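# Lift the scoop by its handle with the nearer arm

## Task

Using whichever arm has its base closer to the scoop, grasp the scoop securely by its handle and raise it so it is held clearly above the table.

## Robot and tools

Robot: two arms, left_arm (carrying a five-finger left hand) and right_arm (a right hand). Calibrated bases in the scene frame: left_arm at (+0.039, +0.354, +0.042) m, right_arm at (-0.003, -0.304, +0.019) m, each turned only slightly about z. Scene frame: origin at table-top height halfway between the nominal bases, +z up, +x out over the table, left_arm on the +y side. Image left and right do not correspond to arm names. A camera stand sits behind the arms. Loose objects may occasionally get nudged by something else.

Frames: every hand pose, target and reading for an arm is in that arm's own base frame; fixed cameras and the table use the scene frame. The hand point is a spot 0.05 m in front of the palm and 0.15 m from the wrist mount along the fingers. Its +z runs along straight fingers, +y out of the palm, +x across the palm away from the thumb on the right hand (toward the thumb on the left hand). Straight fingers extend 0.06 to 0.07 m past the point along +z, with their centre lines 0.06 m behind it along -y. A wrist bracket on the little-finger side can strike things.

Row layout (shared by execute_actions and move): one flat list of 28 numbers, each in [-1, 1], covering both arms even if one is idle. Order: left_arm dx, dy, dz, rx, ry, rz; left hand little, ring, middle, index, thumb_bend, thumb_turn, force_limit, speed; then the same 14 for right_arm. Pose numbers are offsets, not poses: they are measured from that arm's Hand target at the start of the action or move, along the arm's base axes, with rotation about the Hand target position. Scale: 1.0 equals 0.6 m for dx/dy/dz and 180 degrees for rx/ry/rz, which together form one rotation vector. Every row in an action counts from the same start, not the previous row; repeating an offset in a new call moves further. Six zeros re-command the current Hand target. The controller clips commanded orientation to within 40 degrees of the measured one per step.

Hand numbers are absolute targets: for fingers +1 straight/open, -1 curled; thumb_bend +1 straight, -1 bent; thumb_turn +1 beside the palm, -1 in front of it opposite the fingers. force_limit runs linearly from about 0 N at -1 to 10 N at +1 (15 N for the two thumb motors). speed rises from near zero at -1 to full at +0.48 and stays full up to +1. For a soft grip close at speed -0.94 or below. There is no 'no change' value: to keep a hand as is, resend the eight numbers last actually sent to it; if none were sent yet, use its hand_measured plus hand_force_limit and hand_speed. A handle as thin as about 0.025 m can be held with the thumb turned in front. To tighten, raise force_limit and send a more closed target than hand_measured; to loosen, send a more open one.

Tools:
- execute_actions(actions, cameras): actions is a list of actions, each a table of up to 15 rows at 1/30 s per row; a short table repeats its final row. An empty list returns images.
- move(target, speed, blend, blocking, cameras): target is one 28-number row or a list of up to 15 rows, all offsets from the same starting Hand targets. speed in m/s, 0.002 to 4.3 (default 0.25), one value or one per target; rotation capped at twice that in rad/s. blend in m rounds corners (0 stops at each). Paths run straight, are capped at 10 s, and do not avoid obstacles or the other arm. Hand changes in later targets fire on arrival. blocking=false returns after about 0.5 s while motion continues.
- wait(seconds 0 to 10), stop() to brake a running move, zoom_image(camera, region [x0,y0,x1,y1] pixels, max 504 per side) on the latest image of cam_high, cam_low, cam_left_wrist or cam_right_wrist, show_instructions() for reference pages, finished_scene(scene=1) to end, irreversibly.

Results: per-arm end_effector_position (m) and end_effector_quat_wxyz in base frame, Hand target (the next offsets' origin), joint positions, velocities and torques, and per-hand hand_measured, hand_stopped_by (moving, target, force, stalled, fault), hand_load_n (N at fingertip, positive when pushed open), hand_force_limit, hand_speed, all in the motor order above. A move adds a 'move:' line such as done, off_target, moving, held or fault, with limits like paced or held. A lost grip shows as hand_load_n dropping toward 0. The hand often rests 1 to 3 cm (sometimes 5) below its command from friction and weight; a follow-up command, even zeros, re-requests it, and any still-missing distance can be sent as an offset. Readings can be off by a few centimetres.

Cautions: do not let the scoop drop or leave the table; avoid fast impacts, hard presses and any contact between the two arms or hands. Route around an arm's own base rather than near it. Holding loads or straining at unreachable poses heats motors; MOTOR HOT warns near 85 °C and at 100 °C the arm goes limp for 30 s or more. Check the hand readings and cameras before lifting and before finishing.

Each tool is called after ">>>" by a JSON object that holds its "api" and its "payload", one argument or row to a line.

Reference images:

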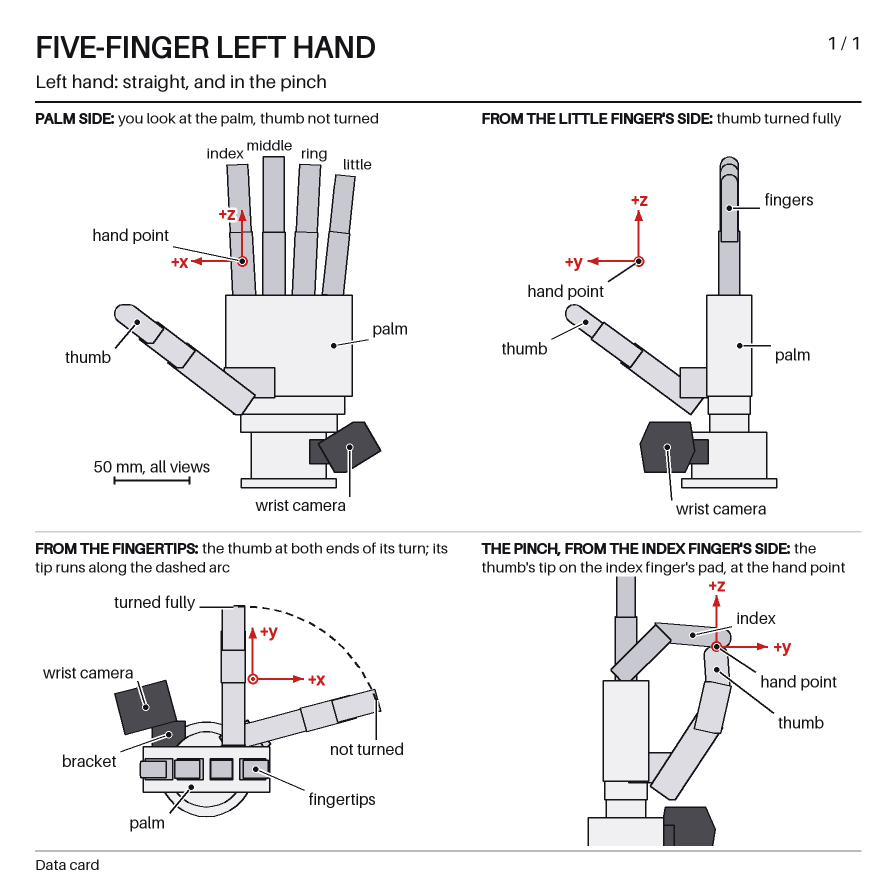

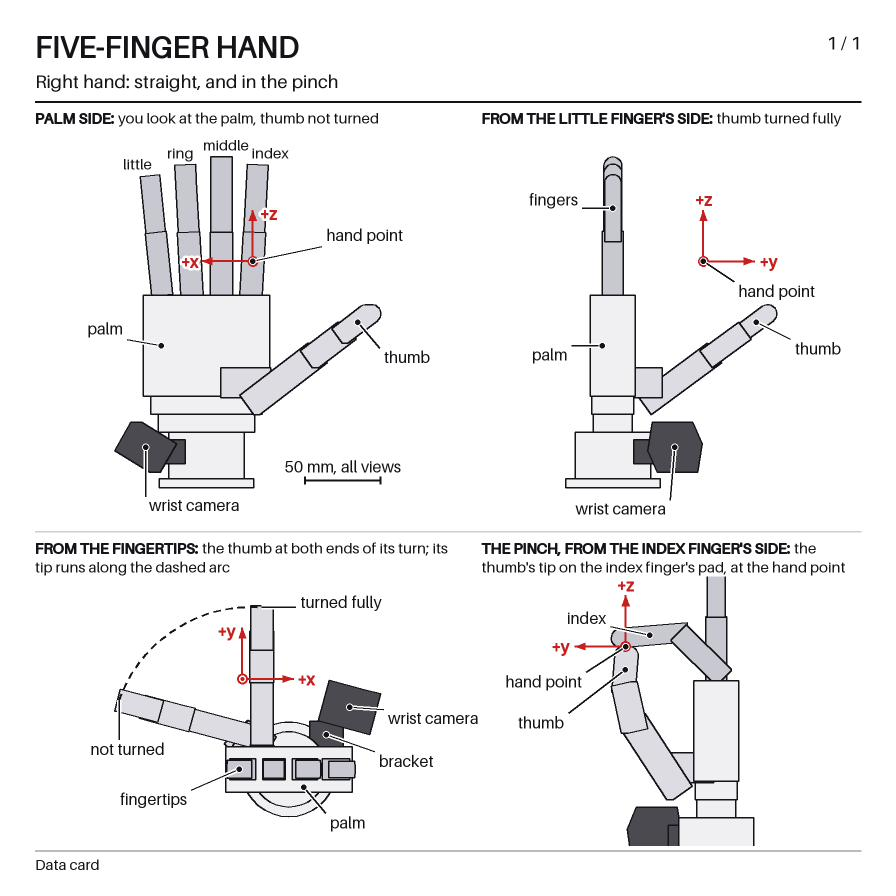

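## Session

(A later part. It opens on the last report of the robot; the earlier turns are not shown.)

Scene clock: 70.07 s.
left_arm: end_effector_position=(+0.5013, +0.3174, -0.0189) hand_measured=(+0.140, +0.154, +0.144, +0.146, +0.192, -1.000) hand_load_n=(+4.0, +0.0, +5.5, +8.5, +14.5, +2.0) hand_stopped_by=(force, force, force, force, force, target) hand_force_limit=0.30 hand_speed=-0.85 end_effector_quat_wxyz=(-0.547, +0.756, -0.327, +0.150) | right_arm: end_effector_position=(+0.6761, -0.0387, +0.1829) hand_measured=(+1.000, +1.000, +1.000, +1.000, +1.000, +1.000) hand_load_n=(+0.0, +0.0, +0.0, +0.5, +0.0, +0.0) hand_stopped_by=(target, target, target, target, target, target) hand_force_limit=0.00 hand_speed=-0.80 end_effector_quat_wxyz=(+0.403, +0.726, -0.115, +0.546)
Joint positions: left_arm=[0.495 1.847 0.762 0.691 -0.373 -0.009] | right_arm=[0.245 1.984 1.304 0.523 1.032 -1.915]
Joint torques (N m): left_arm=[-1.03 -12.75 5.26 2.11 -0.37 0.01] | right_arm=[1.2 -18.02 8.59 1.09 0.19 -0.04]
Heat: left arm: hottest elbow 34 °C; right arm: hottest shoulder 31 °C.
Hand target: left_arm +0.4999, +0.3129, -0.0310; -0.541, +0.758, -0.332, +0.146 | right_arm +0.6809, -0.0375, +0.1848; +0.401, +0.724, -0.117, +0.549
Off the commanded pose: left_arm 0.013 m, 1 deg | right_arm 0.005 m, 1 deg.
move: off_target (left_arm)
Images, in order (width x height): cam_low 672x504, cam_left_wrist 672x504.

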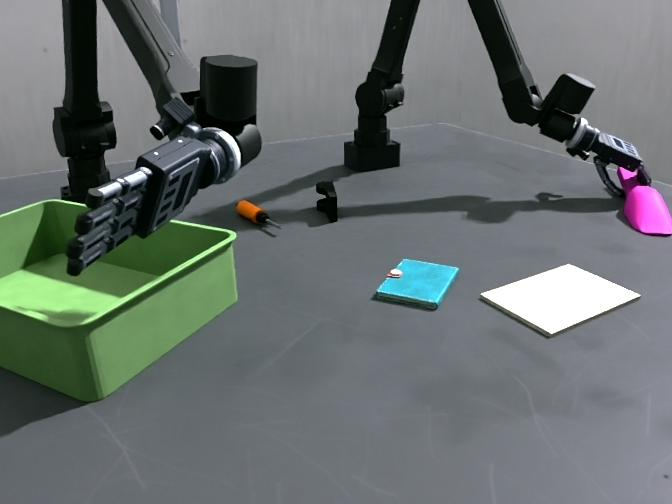

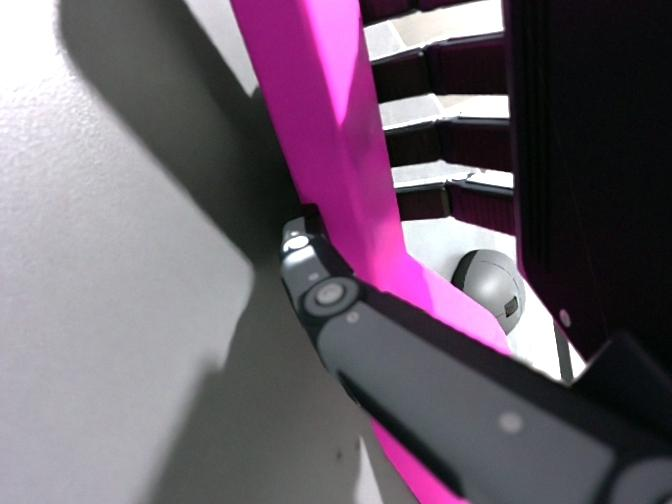

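>>> {"api": "move", "payload": {
  "target": [0,0,0.1,0,0,0,-0.4,-0.4,-0.5,-0.5,0.15,-1,0.3,-0.85, 0,0,0,0,0,0,1,1,1,1,1,1,0,-0.8],
  "speed": 0.05,
  "cameras": ["cam_high","cam_low","cam_left_wrist"]
}}

>>> {"api": "zoom_image", "payload": {
  "camera": "cam_low",
  "region": [552, 80, 672, 250]
}}

Scene clock: 72.47 s.
left_arm: end_effector_position=(+0.4923, +0.3125, +0.0161) hand_measured=(+0.140, +0.154, +0.144, +0.146, +0.194, -1.000) hand_load_n=(+3.5, +0.0, +5.0, +8.0, +15.0, +2.0) hand_stopped_by=(force, force, force, force, force, target) hand_force_limit=0.30 hand_speed=-0.85 end_effector_quat_wxyz=(-0.534, +0.764, -0.335, +0.139) | right_arm: end_effector_position=(+0.6761, -0.0387, +0.1829) hand_measured=(+1.000, +1.000, +1.000, +1.000, +1.000, +1.000) hand_load_n=(+0.0, +0.0, +0.0, +0.0, +0.0, +0.0) hand_stopped_by=(target, target, target, target, target, target) hand_force_limit=0.00 hand_speed=-0.80 end_effector_quat_wxyz=(+0.403, +0.726, -0.115, +0.546)
Joint positions: left_arm=[0.495 1.72 0.762 0.524 -0.373 -0.01] | right_arm=[0.245 1.984 1.304 0.523 1.032 -1.915]
Joint torques (N m): left_arm=[-1.03 -15.21 7.24 1.59 -0.39 0.02] | right_arm=[1.2 -18.02 8.59 1.09 0.18 -0.04]
Heat: left arm: hottest elbow 34 °C; right arm: hottest shoulder 31 °C.
Hand target: left_arm +0.4999, +0.3129, +0.0291; -0.542, +0.758, -0.332, +0.146 | right_arm +0.6809, -0.0375, +0.1848; +0.401, +0.724, -0.117, +0.549
Off the commanded pose: left_arm 0.015 m, 1 deg | right_arm 0.005 m, 1 deg.
move: off_target (left_arm)
Images, in order (width x height): cam_high 672x504, cam_low 672x504, cam_left_wrist 672x504.

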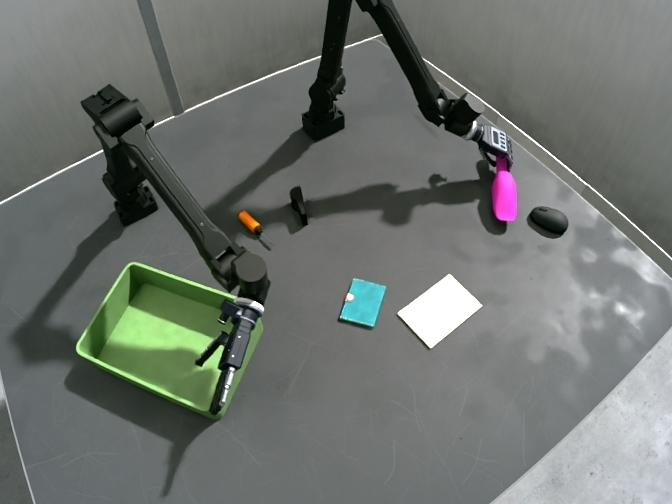

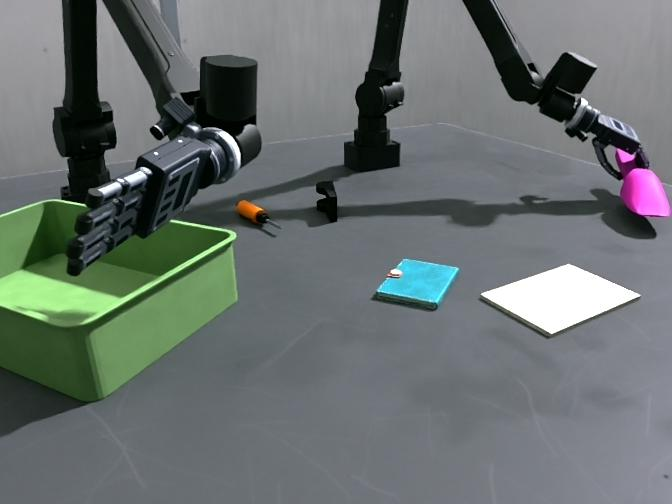

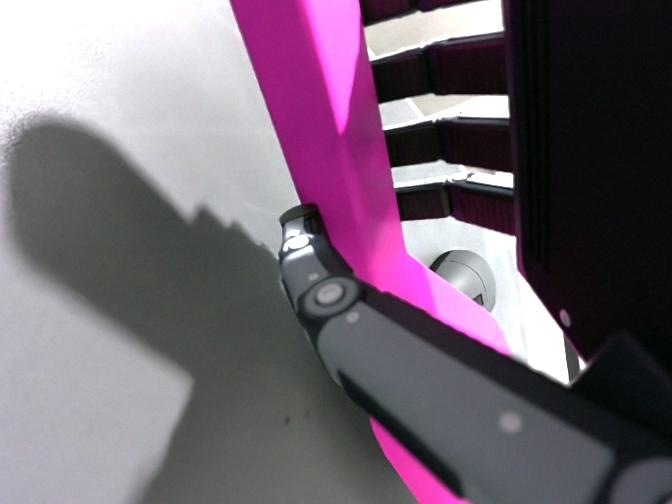

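Scaled by 2.965 from the camera's 672x504 image, which has a finer 960x720 frame.

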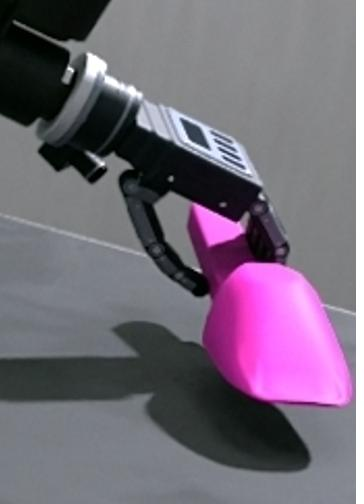

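>>> {"api": "move", "payload": {
  "target": [0,0,0.33,0,0,0,-0.4,-0.4,-0.5,-0.5,0.15,-1,0.3,-0.85, 0,0,0,0,0,0,1,1,1,1,1,1,0,-0.8],
  "speed": 0.08,
  "cameras": ["cam_high","cam_low","cam_left_wrist"]
}}

Scene clock: 76.17 s.
left_arm: end_effector_position=(+0.4823, +0.3071, +0.1890) hand_measured=(+0.140, +0.154, +0.144, +0.146, +0.194, -1.000) hand_load_n=(+3.5, +0.0, +5.0, +8.0, +15.0, +2.5) hand_stopped_by=(force, force, force, force, force, target) hand_force_limit=0.30 hand_speed=-0.85 end_effector_quat_wxyz=(-0.520, +0.771, -0.343, +0.129) | right_arm: end_effector_position=(+0.6761, -0.0387, +0.1829) hand_measured=(+1.000, +1.000, +1.000, +1.000, +1.000, +1.000) hand_load_n=(+0.0, +0.0, +0.0, +0.0, +0.0, +0.0) hand_stopped_by=(target, target, target, target, target, target) hand_force_limit=0.00 hand_speed=-0.80 end_effector_quat_wxyz=(+0.403, +0.726, -0.115, +0.546)
Joint positions: left_arm=[0.495 1.362 0.956 -0.068 -0.373 -0.01] | right_arm=[0.245 1.984 1.304 0.523 1.032 -1.915]
Joint torques (N m): left_arm=[-1.08 -12.45 13.82 1.54 -0.41 0.02] | right_arm=[1.14 -18.02 8.59 1.09 0.19 -0.04]
Heat: left arm: hottest elbow 35 °C; right arm: hottest elbow 32 °C.
Hand target: left_arm +0.5000, +0.3129, +0.2270; -0.542, +0.758, -0.332, +0.146 | right_arm +0.6809, -0.0375, +0.1848; +0.401, +0.724, -0.117, +0.549
Off the commanded pose: left_arm 0.042 m, 4 deg | right_arm 0.005 m, 1 deg.
move: off_target (left_arm)
Images, in order (width x height): cam_high 672x504, cam_low 672x504, cam_left_wrist 672x504.

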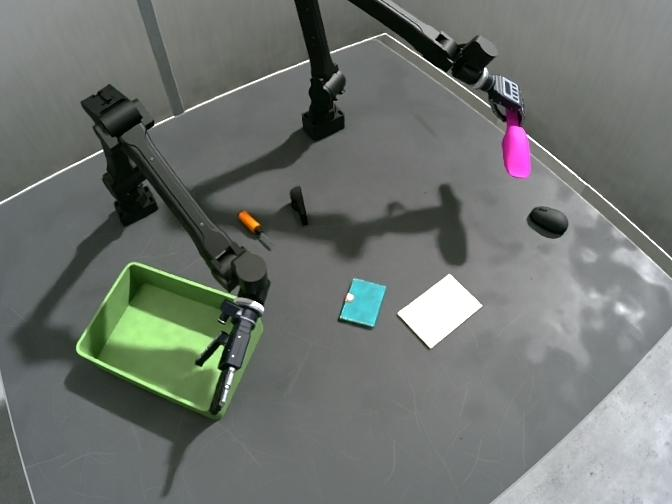

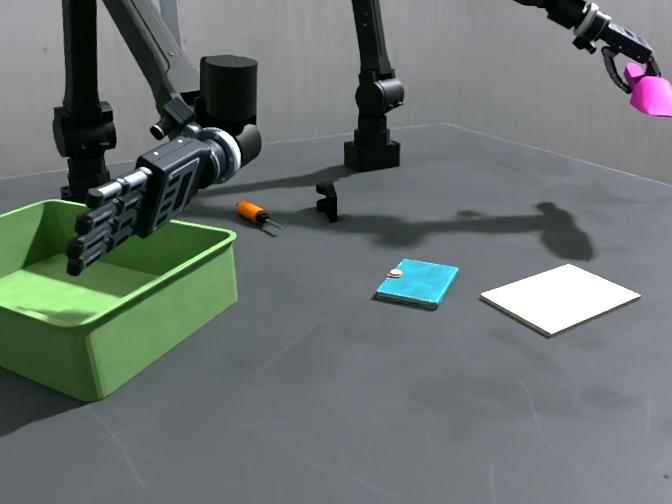

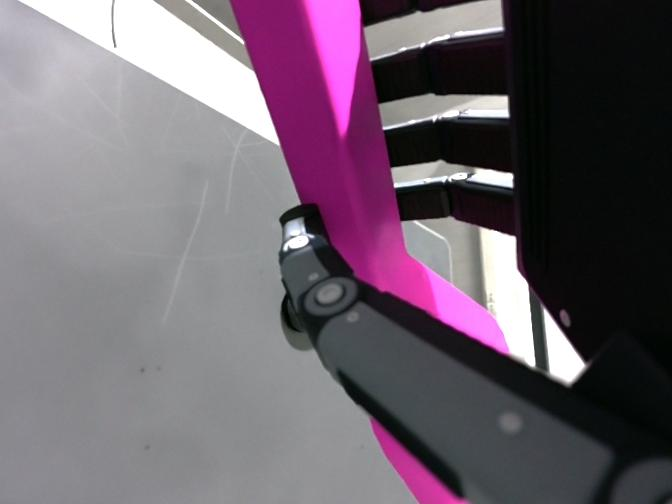

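>>> {"api": "wait", "payload": {
  "seconds": 1
}}

>>> {"api": "finished_scene", "payload": {

}}

Scene clock: 77.40 s.
left_arm: end_effector_position=(+0.4823, +0.3071, +0.1890) hand_measured=(+0.140, +0.154, +0.144, +0.146, +0.194, -1.000) hand_load_n=(+3.5, +0.0, +5.0, +8.0, +15.5, +2.5) hand_stopped_by=(force, force, force, force, force, target) hand_force_limit=0.30 hand_speed=-0.85 end_effector_quat_wxyz=(-0.520, +0.771, -0.343, +0.129) | right_arm: end_effector_position=(+0.6761, -0.0387, +0.1829) hand_measured=(+1.000, +1.000, +1.000, +1.000, +1.000, +1.000) hand_load_n=(+0.0, +0.0, +0.0, +0.0, +0.0, +0.0) hand_stopped_by=(target, target, target, target, target, target) hand_force_limit=0.00 hand_speed=-0.80 end_effector_quat_wxyz=(+0.403, +0.726, -0.115, +0.546)
Joint positions: left_arm=[0.495 1.362 0.956 -0.068 -0.373 -0.01] | right_arm=[0.245 1.984 1.304 0.523 1.032 -1.915]
Joint torques (N m): left_arm=[-1.08 -12.45 13.81 1.54 -0.41 0.01] | right_arm=[1.2 -18.02 8.59 1.09 0.18 -0.04]
Heat: left arm: hottest elbow 36 °C; right arm: hottest elbow 32 °C.
Hand target: left_arm +0.5000, +0.3129, +0.2270; -0.542, +0.758, -0.332, +0.146 | right_arm +0.6809, -0.0375, +0.1848; +0.401, +0.724, -0.117, +0.549
Off the commanded pose: left_arm 0.042 m, 4 deg | right_arm 0.005 m, 1 deg.
wait: 1.00 s; at rest from the start

The scene is finished: the task was done.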